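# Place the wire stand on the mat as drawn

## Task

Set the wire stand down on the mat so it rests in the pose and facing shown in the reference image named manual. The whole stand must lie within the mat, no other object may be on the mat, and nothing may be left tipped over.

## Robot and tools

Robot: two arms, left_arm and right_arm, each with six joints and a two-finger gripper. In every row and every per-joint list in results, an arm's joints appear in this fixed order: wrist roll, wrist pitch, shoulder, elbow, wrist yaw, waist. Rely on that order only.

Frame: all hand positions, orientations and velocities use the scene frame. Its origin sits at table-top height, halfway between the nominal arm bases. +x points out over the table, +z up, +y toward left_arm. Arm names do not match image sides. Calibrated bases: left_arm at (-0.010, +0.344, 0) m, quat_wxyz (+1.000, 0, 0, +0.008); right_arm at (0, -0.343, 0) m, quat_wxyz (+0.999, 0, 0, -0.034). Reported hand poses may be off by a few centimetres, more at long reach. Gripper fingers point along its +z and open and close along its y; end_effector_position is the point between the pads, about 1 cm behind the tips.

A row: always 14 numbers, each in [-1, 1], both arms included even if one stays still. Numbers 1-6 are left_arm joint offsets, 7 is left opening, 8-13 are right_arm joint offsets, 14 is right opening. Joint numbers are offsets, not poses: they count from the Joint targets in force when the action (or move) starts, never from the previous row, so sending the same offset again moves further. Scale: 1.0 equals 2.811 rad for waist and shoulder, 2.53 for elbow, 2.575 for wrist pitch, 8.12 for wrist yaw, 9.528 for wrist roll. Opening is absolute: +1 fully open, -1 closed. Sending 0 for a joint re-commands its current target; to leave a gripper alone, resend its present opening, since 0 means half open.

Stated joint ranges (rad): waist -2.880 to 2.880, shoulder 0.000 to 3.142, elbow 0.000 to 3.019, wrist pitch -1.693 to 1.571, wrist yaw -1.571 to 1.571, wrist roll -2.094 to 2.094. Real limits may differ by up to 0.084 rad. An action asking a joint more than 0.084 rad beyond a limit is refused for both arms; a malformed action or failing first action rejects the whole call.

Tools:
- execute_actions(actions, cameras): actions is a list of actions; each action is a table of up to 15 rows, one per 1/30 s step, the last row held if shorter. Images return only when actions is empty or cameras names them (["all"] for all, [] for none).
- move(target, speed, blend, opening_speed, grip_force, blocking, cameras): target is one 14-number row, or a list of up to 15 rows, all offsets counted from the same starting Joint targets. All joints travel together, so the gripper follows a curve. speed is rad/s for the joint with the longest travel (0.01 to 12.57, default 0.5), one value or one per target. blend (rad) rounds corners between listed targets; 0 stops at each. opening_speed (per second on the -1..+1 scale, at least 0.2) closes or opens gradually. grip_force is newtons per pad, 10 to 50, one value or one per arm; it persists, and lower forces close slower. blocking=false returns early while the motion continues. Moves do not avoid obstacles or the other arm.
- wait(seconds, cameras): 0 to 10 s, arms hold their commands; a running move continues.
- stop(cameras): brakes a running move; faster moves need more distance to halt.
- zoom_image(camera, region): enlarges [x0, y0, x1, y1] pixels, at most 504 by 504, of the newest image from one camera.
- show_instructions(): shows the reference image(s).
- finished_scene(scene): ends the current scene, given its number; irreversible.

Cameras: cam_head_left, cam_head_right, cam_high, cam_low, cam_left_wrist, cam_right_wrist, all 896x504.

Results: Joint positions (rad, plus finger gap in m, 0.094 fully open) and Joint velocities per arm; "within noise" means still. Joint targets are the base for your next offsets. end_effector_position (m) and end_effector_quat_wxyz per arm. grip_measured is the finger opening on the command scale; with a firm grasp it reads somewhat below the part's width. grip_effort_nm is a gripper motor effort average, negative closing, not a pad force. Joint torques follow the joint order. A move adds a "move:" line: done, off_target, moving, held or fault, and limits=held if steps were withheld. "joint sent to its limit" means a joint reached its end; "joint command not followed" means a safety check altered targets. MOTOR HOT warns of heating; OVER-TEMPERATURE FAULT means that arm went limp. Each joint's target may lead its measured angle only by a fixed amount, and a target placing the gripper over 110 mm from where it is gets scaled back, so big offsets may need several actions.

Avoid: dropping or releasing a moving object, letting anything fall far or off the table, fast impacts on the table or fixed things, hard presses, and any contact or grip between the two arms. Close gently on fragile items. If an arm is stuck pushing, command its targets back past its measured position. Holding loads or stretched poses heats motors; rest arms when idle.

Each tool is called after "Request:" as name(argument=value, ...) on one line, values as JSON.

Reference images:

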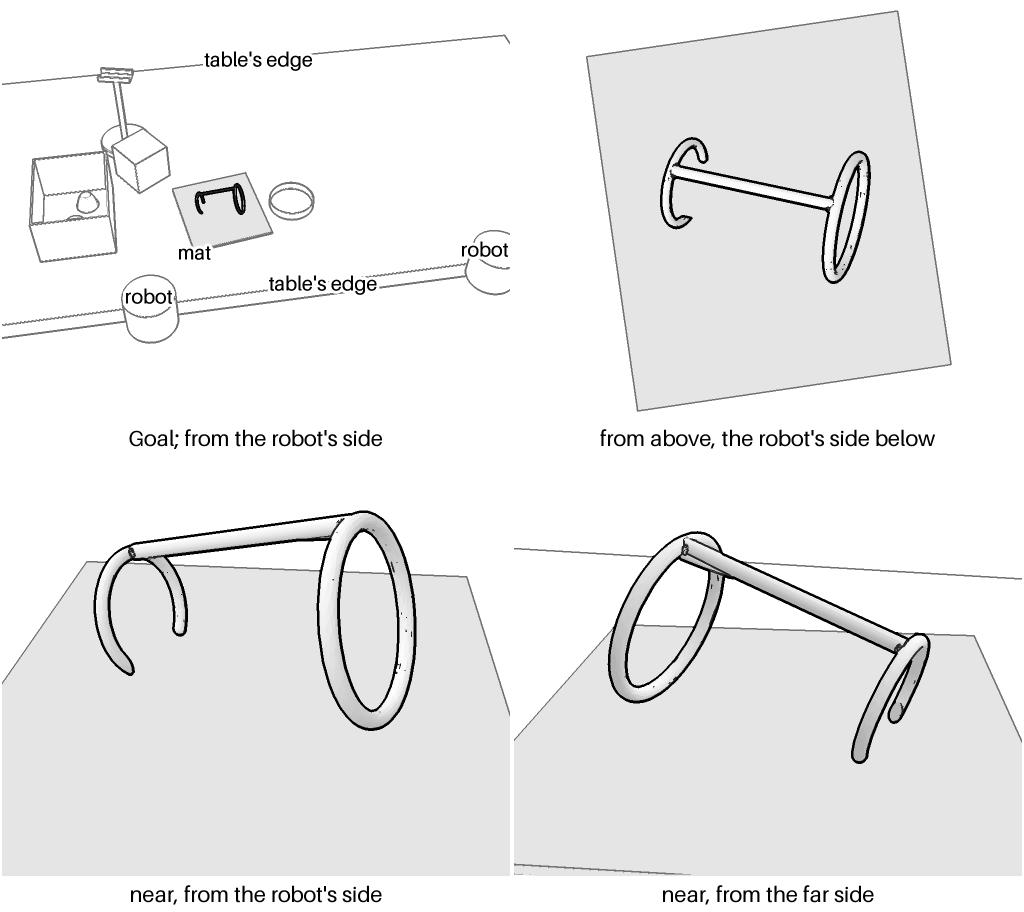

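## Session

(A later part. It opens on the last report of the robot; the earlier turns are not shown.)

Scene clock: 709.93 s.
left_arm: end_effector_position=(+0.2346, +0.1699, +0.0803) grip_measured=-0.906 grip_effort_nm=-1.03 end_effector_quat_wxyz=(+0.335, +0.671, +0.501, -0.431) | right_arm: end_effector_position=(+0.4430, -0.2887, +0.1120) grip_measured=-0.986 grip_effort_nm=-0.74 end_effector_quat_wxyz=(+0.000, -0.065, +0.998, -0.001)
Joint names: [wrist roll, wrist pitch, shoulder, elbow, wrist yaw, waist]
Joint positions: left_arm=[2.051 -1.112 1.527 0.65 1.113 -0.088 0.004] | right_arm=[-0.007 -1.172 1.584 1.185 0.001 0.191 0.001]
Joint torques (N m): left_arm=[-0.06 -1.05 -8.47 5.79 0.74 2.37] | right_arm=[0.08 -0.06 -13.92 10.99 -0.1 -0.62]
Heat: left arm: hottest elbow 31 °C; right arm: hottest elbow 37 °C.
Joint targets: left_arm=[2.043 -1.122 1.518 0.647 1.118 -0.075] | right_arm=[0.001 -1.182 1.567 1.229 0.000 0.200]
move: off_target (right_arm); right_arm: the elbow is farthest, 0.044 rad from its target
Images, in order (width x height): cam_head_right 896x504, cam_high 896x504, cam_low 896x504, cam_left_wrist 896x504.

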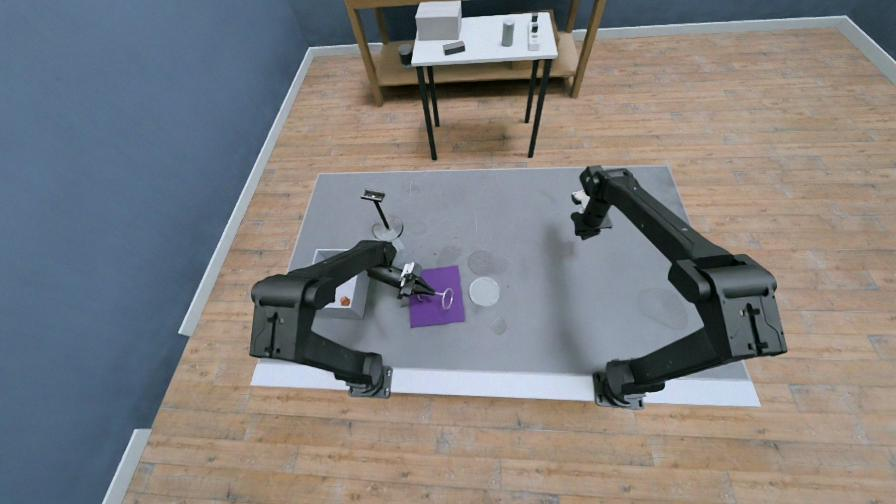

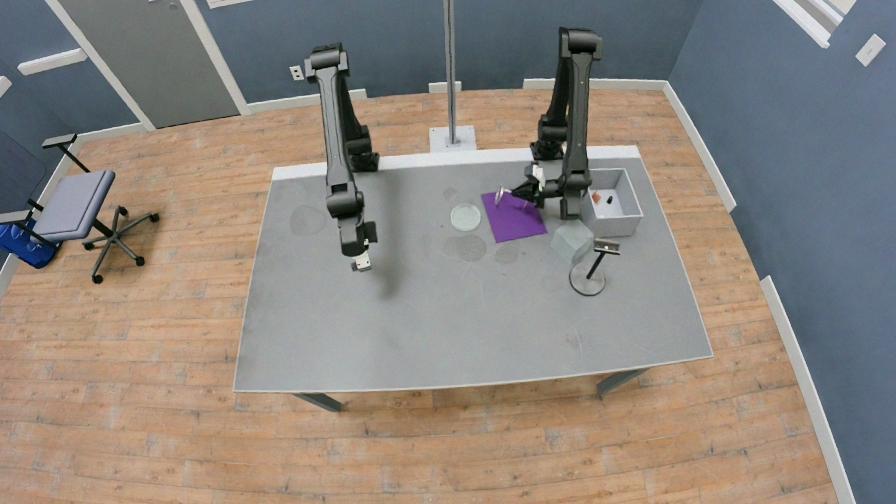

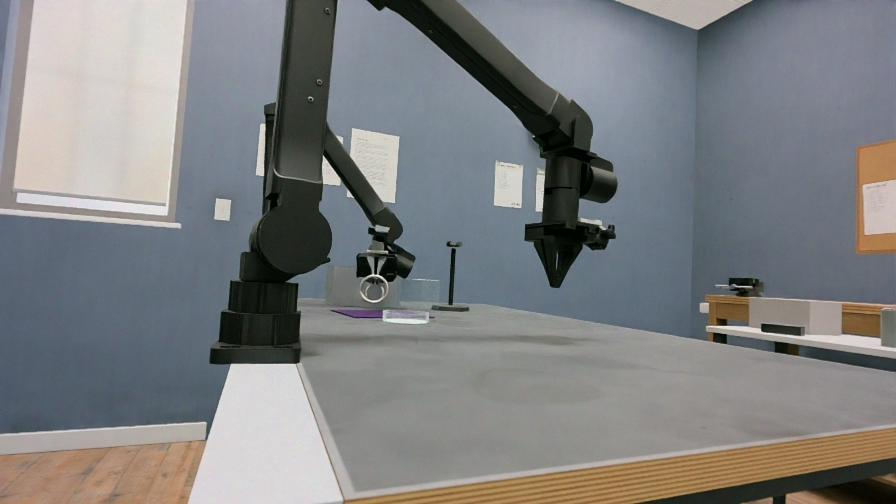

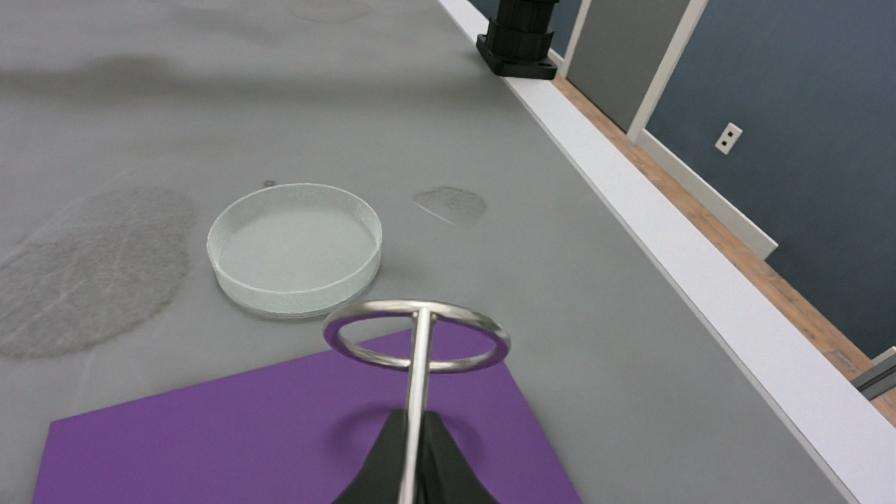

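Request:
move(target=[0,0.033,0.0256,-0.0071,0,0,-1, 0,0,0,0,0,0,-1], speed=0.1, cameras=["cam_left_wrist", "cam_low", "cam_head_right", "cam_high"])

Request:
zoom_image(camera="cam_low", region=[340, 260, 420, 330])

Request:
zoom_image(camera="cam_high", region=[470, 160, 570, 260])

Request:
zoom_image(camera="cam_left_wrist", region=[280, 280, 600, 504])

Scene clock: 716.57 s.
left_arm: end_effector_position=(+0.2397, +0.1696, +0.0737) grip_measured=-0.906 grip_effort_nm=-1.04 end_effector_quat_wxyz=(+0.349, +0.681, +0.492, -0.415) | right_arm: end_effector_position=(+0.4430, -0.2887, +0.1120) grip_measured=-0.986 grip_effort_nm=-0.75 end_effector_quat_wxyz=(+0.000, -0.065, +0.998, -0.001)
Joint names: [wrist roll, wrist pitch, shoulder, elbow, wrist yaw, waist]
Joint positions: left_arm=[2.051 -1.048 1.533 0.642 1.113 -0.088 0.004] | right_arm=[-0.007 -1.172 1.584 1.185 0.001 0.191 0.001]
Joint torques (N m): left_arm=[-0.06 -0.02 -2.37 5.12 0.73 2.43] | right_arm=[0.08 -0.06 -14.15 11.15 -0.13 0.09]
Heat: left arm: hottest elbow 31 °C; right arm: hottest elbow 38 °C.
Joint targets: left_arm=[2.043 -1.038 1.590 0.630 1.118 -0.075] | right_arm=[0.001 -1.182 1.567 1.229 0.000 0.200]
move: off_target (left_arm, right_arm); left_arm: the shoulder is farthest, 0.057 rad from its target; right_arm: the elbow is farthest, 0.044 rad from its target
Images, in order (width x height): cam_head_right 896x504, cam_high 896x504, cam_low 896x504, cam_left_wrist 896x504.

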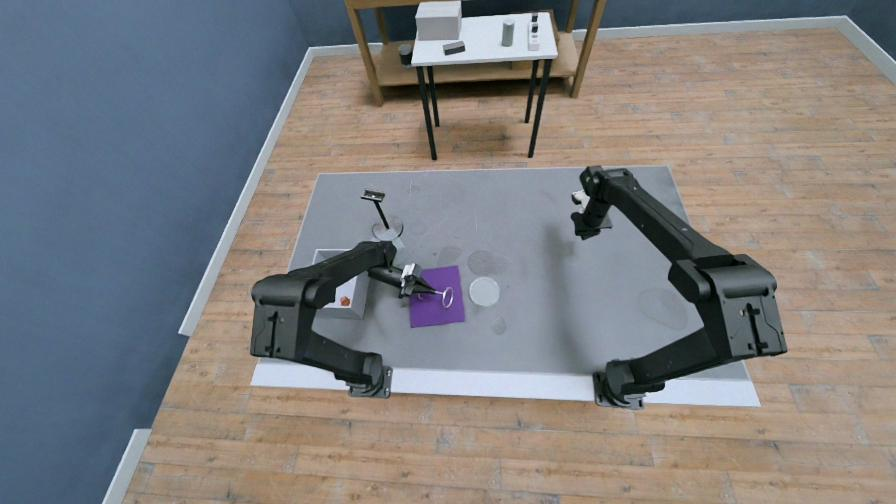

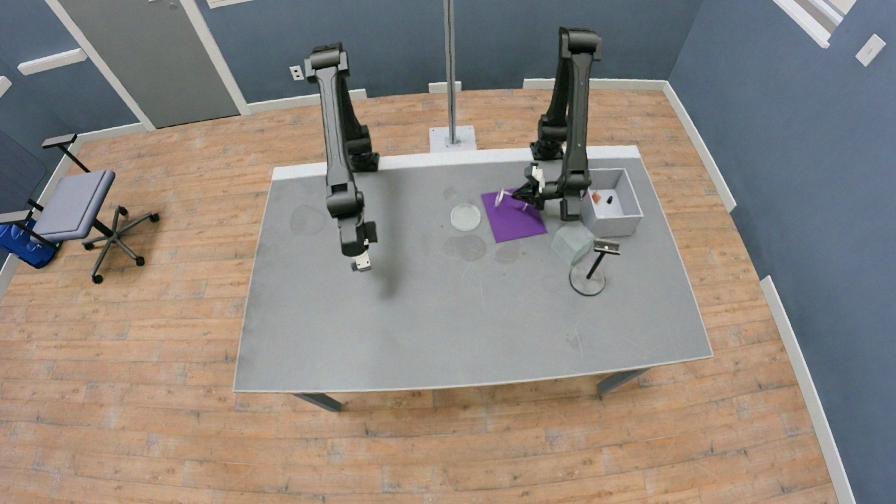

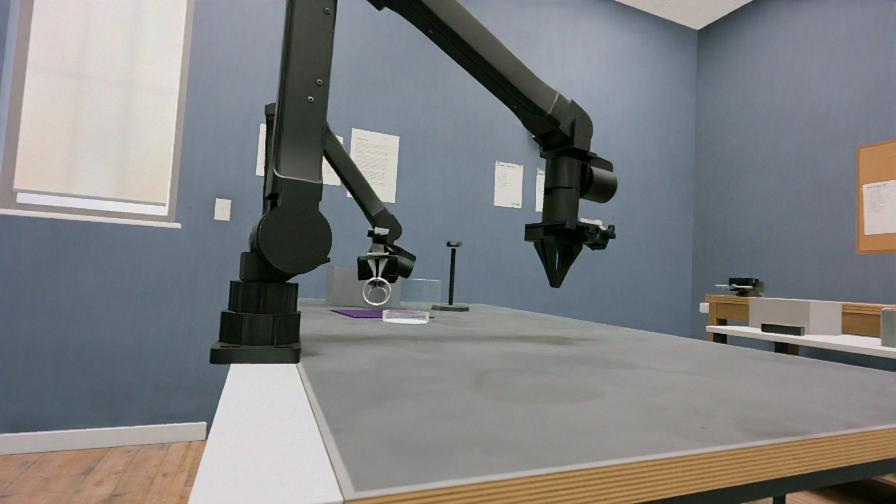

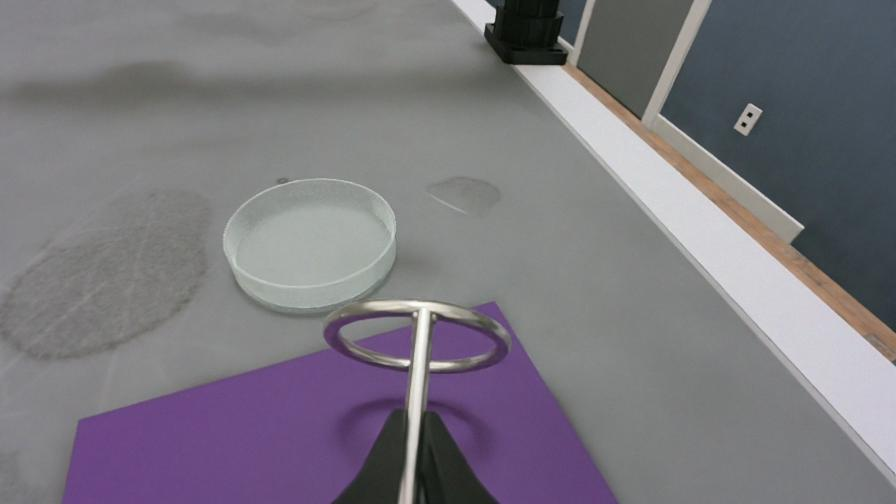

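Scaled by 6.300 from the camera's 896x504 image, which has a finer 1280x720 frame.

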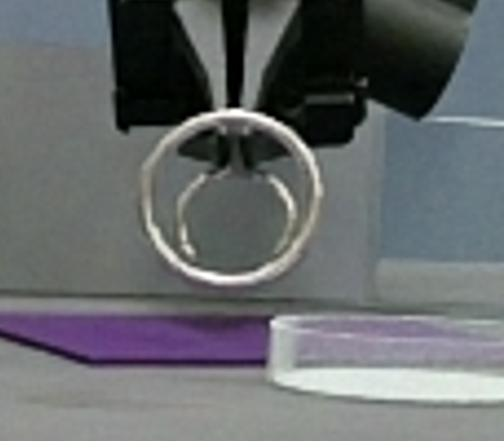

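Scaled by 5.040 from the camera's 896x504 image, which has a finer 1280x720 frame.

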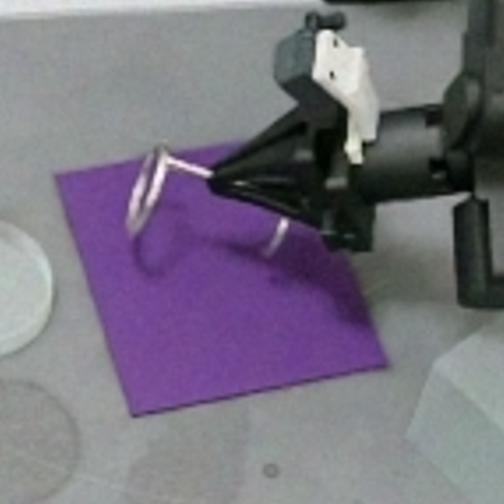

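Scaled by 1.575 from the camera's 896x504 image, which has a finer 1280x720 frame.

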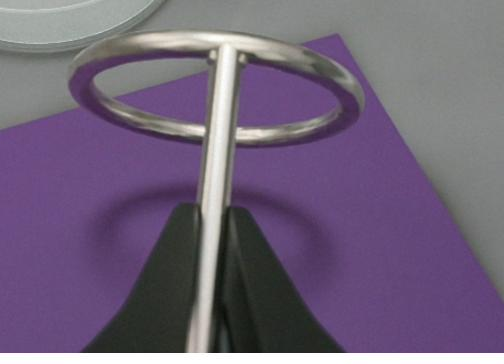

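Request:
zoom_image(camera="cam_head_left", region=[340, 210, 440, 310])

Request:
zoom_image(camera="cam_high", region=[530, 140, 630, 250])

Request:
zoom_image(camera="cam_low", region=[320, 210, 460, 320])

Request:
zoom_image(camera="cam_head_right", region=[340, 220, 440, 320])

This scene's latest camera images include none from cam_head_left. They are from: cam_head_right, cam_high, cam_low, cam_left_wrist. cam_head_left's image comes with the result of a call that names it in "cameras".

Scaled by 4.582 from the camera's 896x504 image, which has a finer 1280x720 frame.

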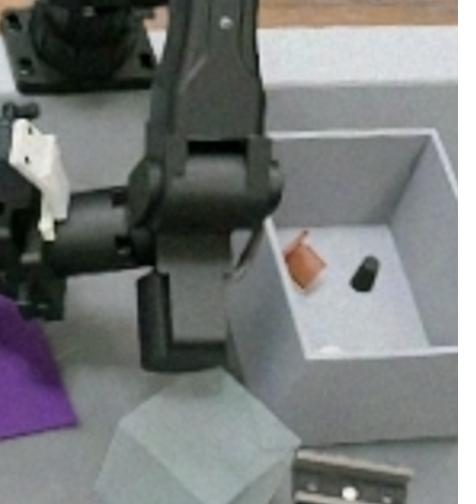

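Scaled by 3.600 from the camera's 896x504 image, which has a finer 1280x720 frame.

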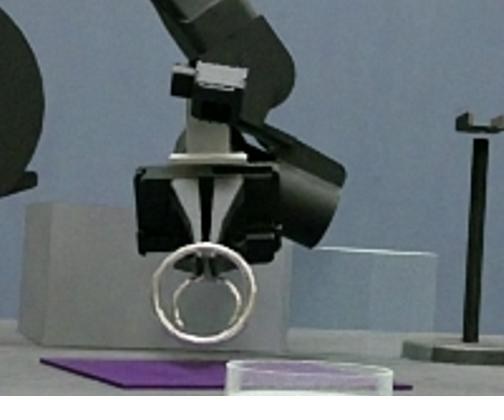

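Scaled by 5.040 from the camera's 896x504 image, which has a finer 1280x720 frame.

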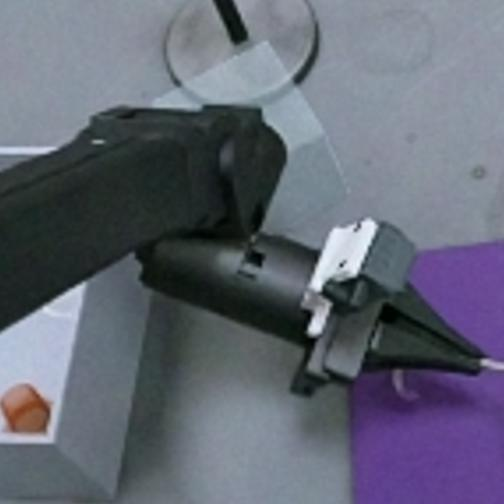

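Request:
move(target=[[0,-0.01,-0.032,0.0119,0,0,-1, 0,0,0,0,0,0,-1],[-0.0565,0.1417,-0.1042,-0.064,0.0052,0.0039,-1, 0,0,0,0,0,0,-1]], speed=[0.2,0.4], blend=[0.03,0], cameras=["cam_left_wrist", "cam_low", "cam_head_right", "cam_high"])

Request:
zoom_image(camera="cam_high", region=[470, 140, 640, 260])

Request:
zoom_image(camera="cam_low", region=[320, 230, 440, 330])

Scene clock: 766.37 s.
left_arm: end_effector_position=(+0.2317, +0.1698, +0.0859) grip_measured=-0.906 grip_effort_nm=-1.03 end_effector_quat_wxyz=(+0.379, +0.604, +0.581, -0.393) | right_arm: end_effector_position=(+0.4430, -0.2887, +0.1120) grip_measured=-0.986 grip_effort_nm=-0.75 end_effector_quat_wxyz=(+0.000, -0.065, +0.998, -0.001)
Joint names: [wrist roll, wrist pitch, shoulder, elbow, wrist yaw, waist]
Joint positions: left_arm=[1.516 -0.682 1.307 0.469 1.155 -0.077 0.004] | right_arm=[-0.007 -1.172 1.584 1.185 0.001 0.191 0.001]
Joint torques (N m): left_arm=[-0.12 0.65 -6.18 7.09 0.79 2.55] | right_arm=[0.11 0.03 -14.33 11.21 -0.12 0.03]
Heat: left arm: hottest elbow 30 °C; right arm: hottest elbow 38 °C.
Joint targets: left_arm=[1.505 -0.673 1.297 0.467 1.160 -0.064] | right_arm=[0.001 -1.182 1.567 1.229 0.000 0.200]
move: off_target (right_arm); right_arm: the elbow is farthest, 0.044 rad from its target
Images, in order (width x height): cam_head_right 896x504, cam_high 896x504, cam_low 896x504, cam_left_wrist 896x504.

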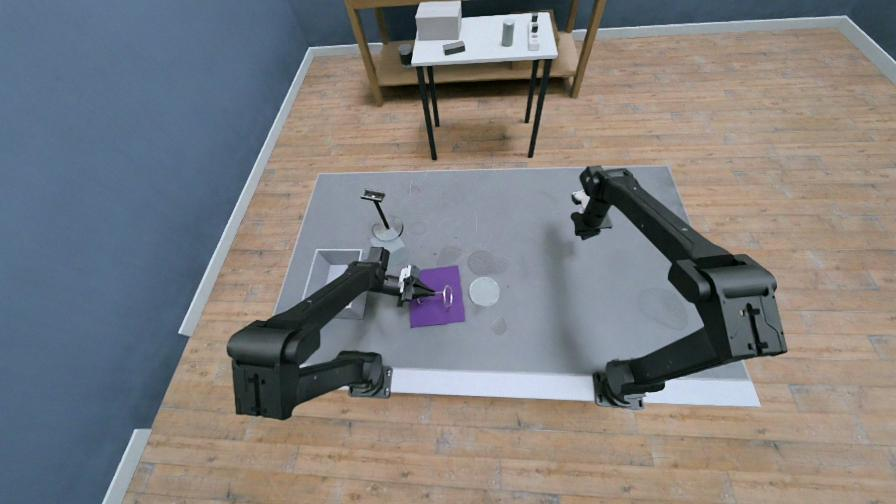

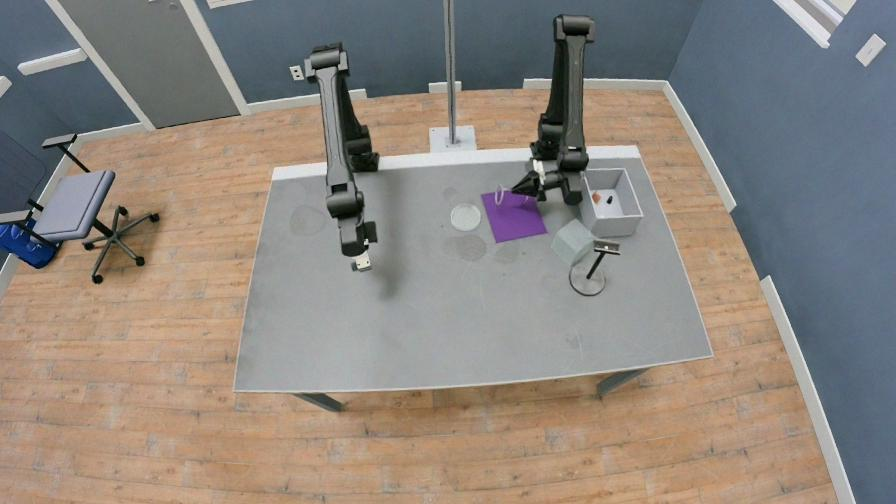

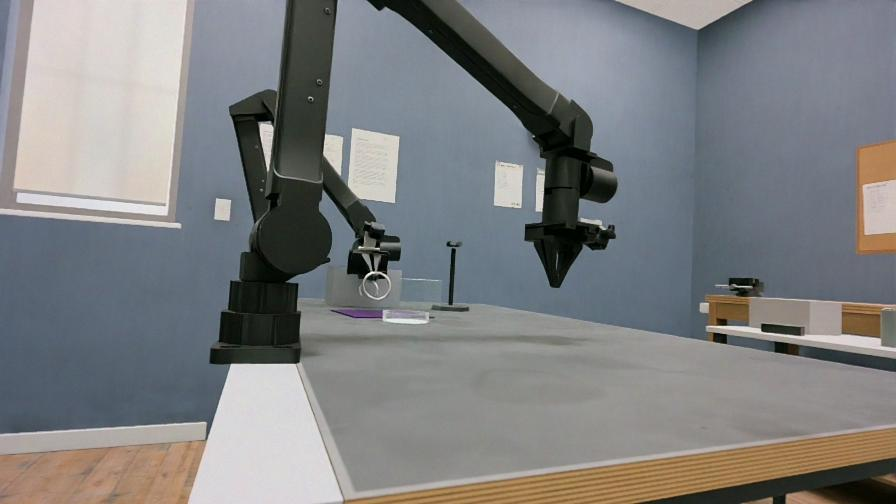

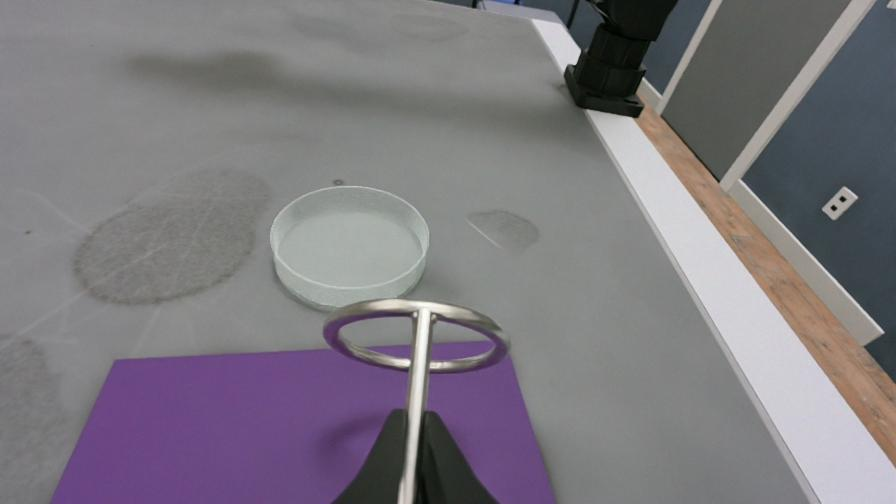

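Scaled by 2.965 from the camera's 896x504 image, which has a finer 1280x720 frame.

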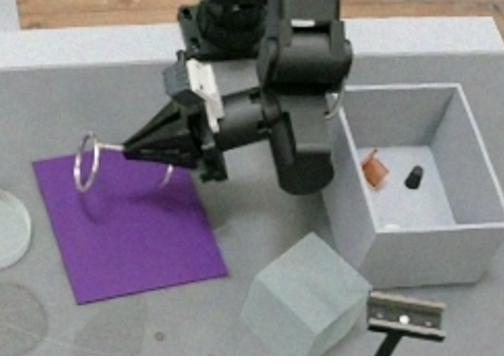

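Scaled by 4.200 from the camera's 896x504 image, which has a finer 1280x720 frame.

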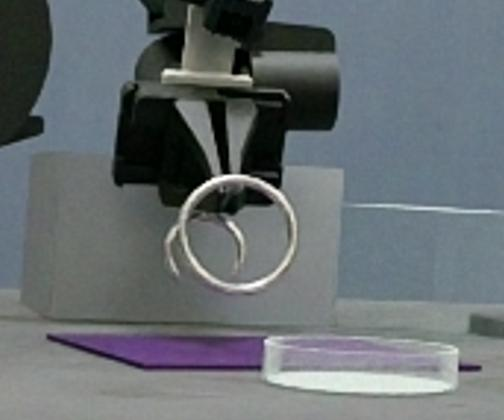

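Request:
move(target=[0,0.0435,0.0359,-0.0103,0,0,-1, 0,0,0,0,0,0,-1], speed=0.12, cameras=["cam_left_wrist", "cam_low", "cam_high"])

Request:
zoom_image(camera="cam_low", region=[340, 270, 420, 330])

Request:
zoom_image(camera="cam_high", region=[470, 160, 570, 250])

Scene clock: 774.07 s.
left_arm: end_effector_position=(+0.2317, +0.1698, +0.0603) grip_measured=-0.906 grip_effort_nm=-1.04 end_effector_quat_wxyz=(+0.379, +0.603, +0.581, -0.394) | right_arm: end_effector_position=(+0.4430, -0.2887, +0.1120) grip_measured=-0.986 grip_effort_nm=-0.75 end_effector_quat_wxyz=(+0.000, -0.065, +0.998, -0.001)
Joint names: [wrist roll, wrist pitch, shoulder, elbow, wrist yaw, waist]
Joint positions: left_arm=[1.515 -0.57 1.395 0.444 1.155 -0.077 0.004] | right_arm=[-0.007 -1.172 1.584 1.185 0.001 0.191 0.001]
Joint torques (N m): left_arm=[-0.08 0.55 -5.3 6.13 0.77 2.14] | right_arm=[0.11 0.12 -14.1 11.07 -0.11 -0.38]
Heat: left arm: hottest elbow 30 °C; right arm: hottest elbow 38 °C.
Joint targets: left_arm=[1.505 -0.561 1.398 0.441 1.160 -0.065] | right_arm=[0.001 -1.182 1.567 1.229 0.000 0.200]
move: off_target (right_arm); right_arm: the elbow is farthest, 0.044 rad from its target
Images, in order (width x height): cam_high 896x504, cam_low 896x504, cam_left_wrist 896x504.

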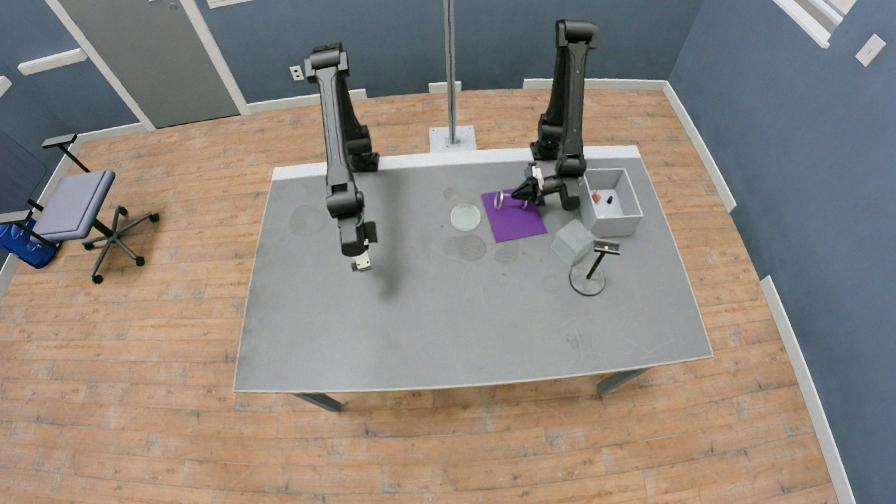

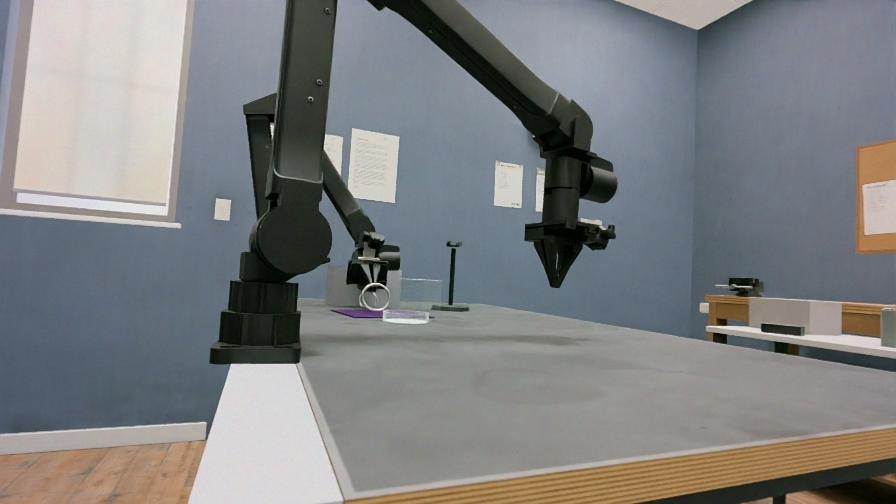

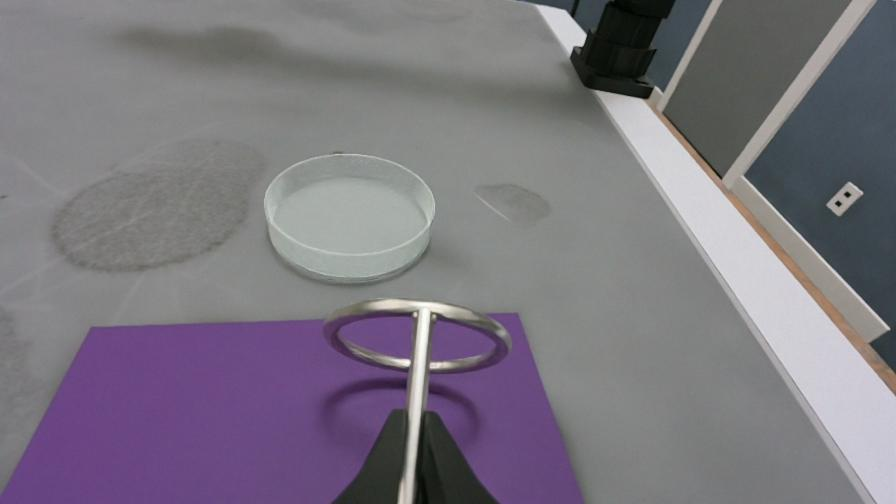

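Scaled by 6.300 from the camera's 896x504 image, which has a finer 1280x720 frame.

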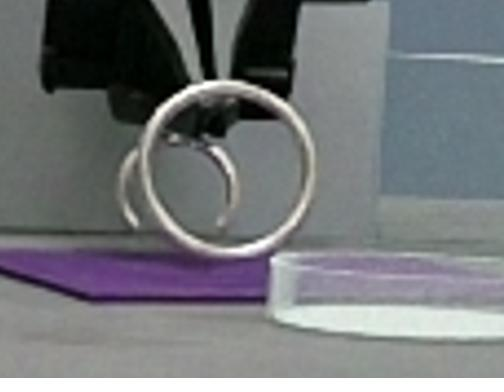

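Scaled by 5.040 from the camera's 896x504 image, which has a finer 1280x720 frame.

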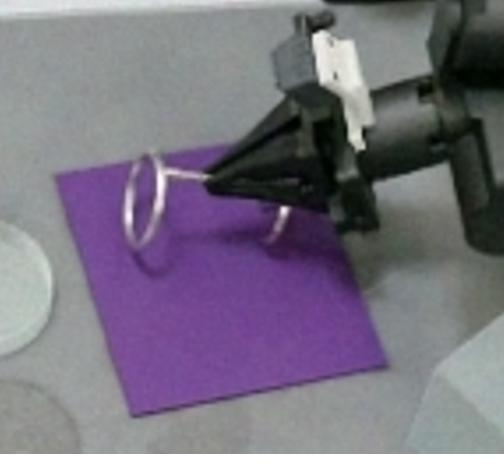

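Request:
move(target=[0,0.0082,0.0058,-0.0019,0,0,-1, 0,0,0,0,0,0,-1], speed=0.05, cameras=["cam_left_wrist", "cam_low"])

Request:
zoom_image(camera="cam_low", region=[340, 270, 420, 330])

Request:
zoom_image(camera="cam_left_wrist", region=[280, 270, 560, 504])

Scene clock: 779.20 s.
left_arm: end_effector_position=(+0.2337, +0.1697, +0.0571) grip_measured=-0.906 grip_effort_nm=-1.03 end_effector_quat_wxyz=(+0.381, +0.604, +0.580, -0.392) | right_arm: end_effector_position=(+0.4430, -0.2887, +0.1120) grip_measured=-0.986 grip_effort_nm=-0.74 end_effector_quat_wxyz=(+0.000, -0.065, +0.998, -0.001)
Joint names: [wrist roll, wrist pitch, shoulder, elbow, wrist yaw, waist]
Joint positions: left_arm=[1.515 -0.549 1.409 0.444 1.155 -0.077 0.004] | right_arm=[-0.007 -1.172 1.584 1.185 0.001 0.191 0.001]
Joint torques (N m): left_arm=[-0.09 0.73 -5.13 5.65 0.79 2.26] | right_arm=[0.11 0.1 -14.27 11.19 -0.12 -0.32]
Heat: left arm: hottest elbow 30 °C; right arm: hottest elbow 38 °C.
Joint targets: left_arm=[1.505 -0.539 1.414 0.437 1.160 -0.065] | right_arm=[0.001 -1.182 1.567 1.229 0.000 0.200]
move: off_target (right_arm); right_arm: the elbow is farthest, 0.044 rad from its target
Images, in order (width x height): cam_low 896x504, cam_left_wrist 896x504.

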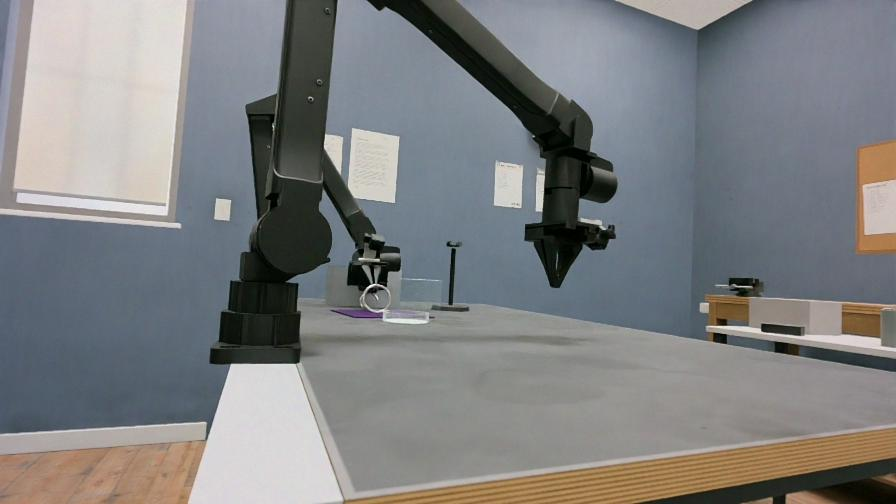

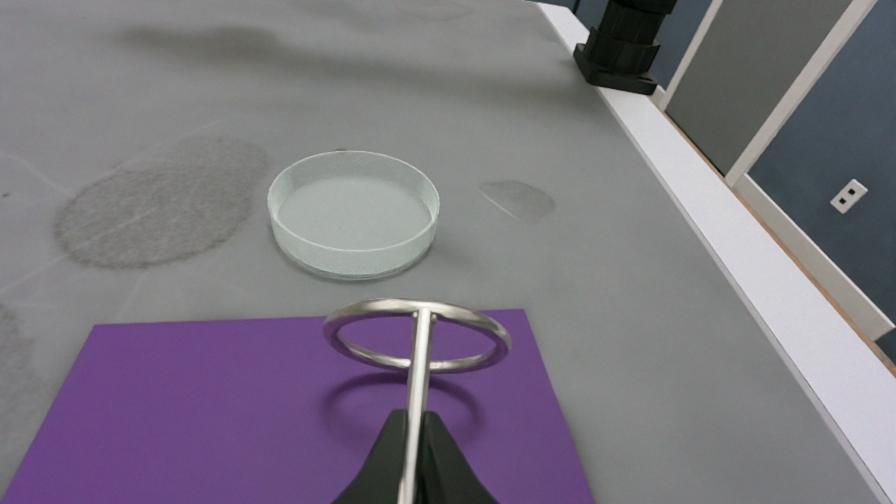

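Scaled by 6.300 from the camera's 896x504 image, which has a finer 1280x720 frame.

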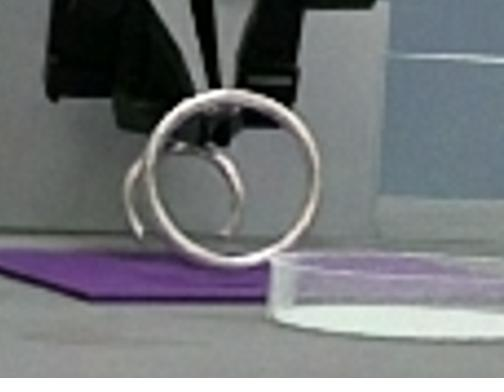

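Scaled by 1.800 from the camera's 896x504 image, which has a finer 1280x720 frame.

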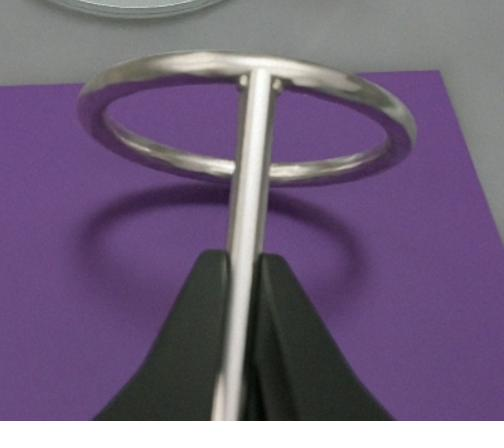

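Request:
move(target=[0,0.0085,0.006,-0.003,0,0,-1, 0,0,0,0,0,0,-1], speed=0.05, cameras=["cam_left_wrist", "cam_low"])

Request:
zoom_image(camera="cam_low", region=[340, 270, 420, 330])

Request:
zoom_image(camera="cam_left_wrist", region=[280, 270, 560, 504])

Scene clock: 798.13 s.
left_arm: end_effector_position=(+0.2307, +0.1698, +0.0516) grip_measured=-0.906 grip_effort_nm=-1.03 end_effector_quat_wxyz=(+0.380, +0.603, +0.581, -0.394) | right_arm: end_effector_position=(+0.4430, -0.2887, +0.1120) grip_measured=-0.986 grip_effort_nm=-0.75 end_effector_quat_wxyz=(+0.000, -0.065, +0.998, -0.001)
Joint names: [wrist roll, wrist pitch, shoulder, elbow, wrist yaw, waist]
Joint positions: left_arm=[1.515 -0.527 1.425 0.433 1.157 -0.077 0.004] | right_arm=[-0.007 -1.172 1.584 1.185 0.001 0.191 0.001]
Joint torques (N m): left_arm=[-0.1 0.66 -5.19 5.61 0.72 2.55] | right_arm=[0.08 -0.01 -14.15 11.12 -0.13 -0.15]
Heat: left arm: hottest elbow 29 °C; right arm: hottest elbow 38 °C.
Joint targets: left_arm=[1.505 -0.518 1.431 0.429 1.160 -0.065] | right_arm=[0.001 -1.182 1.567 1.229 0.000 0.200]
move: off_target (right_arm); right_arm: the elbow is farthest, 0.044 rad from its target
Images, in order (width x height): cam_low 896x504, cam_left_wrist 896x504.

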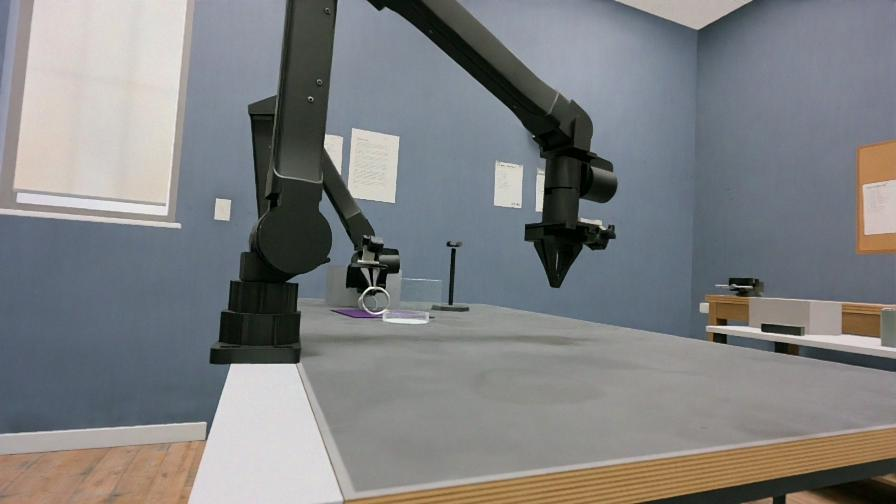

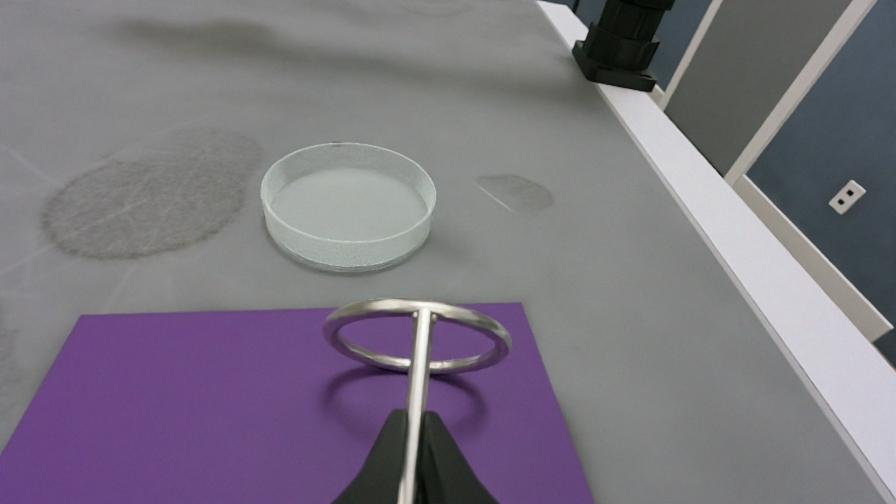

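Scaled by 6.300 from the camera's 896x504 image, which has a finer 1280x720 frame.

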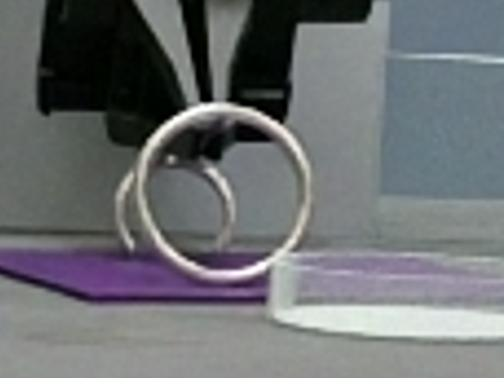

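Scaled by 1.800 from the camera's 896x504 image, which has a finer 1280x720 frame.

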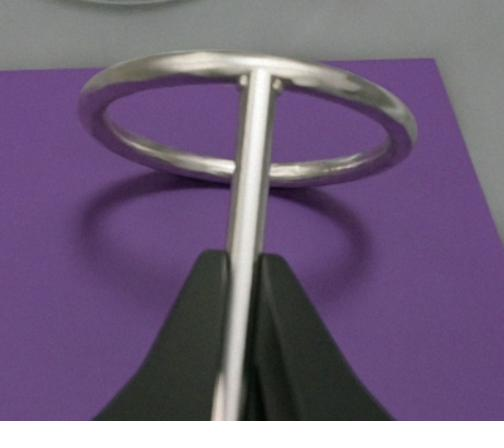

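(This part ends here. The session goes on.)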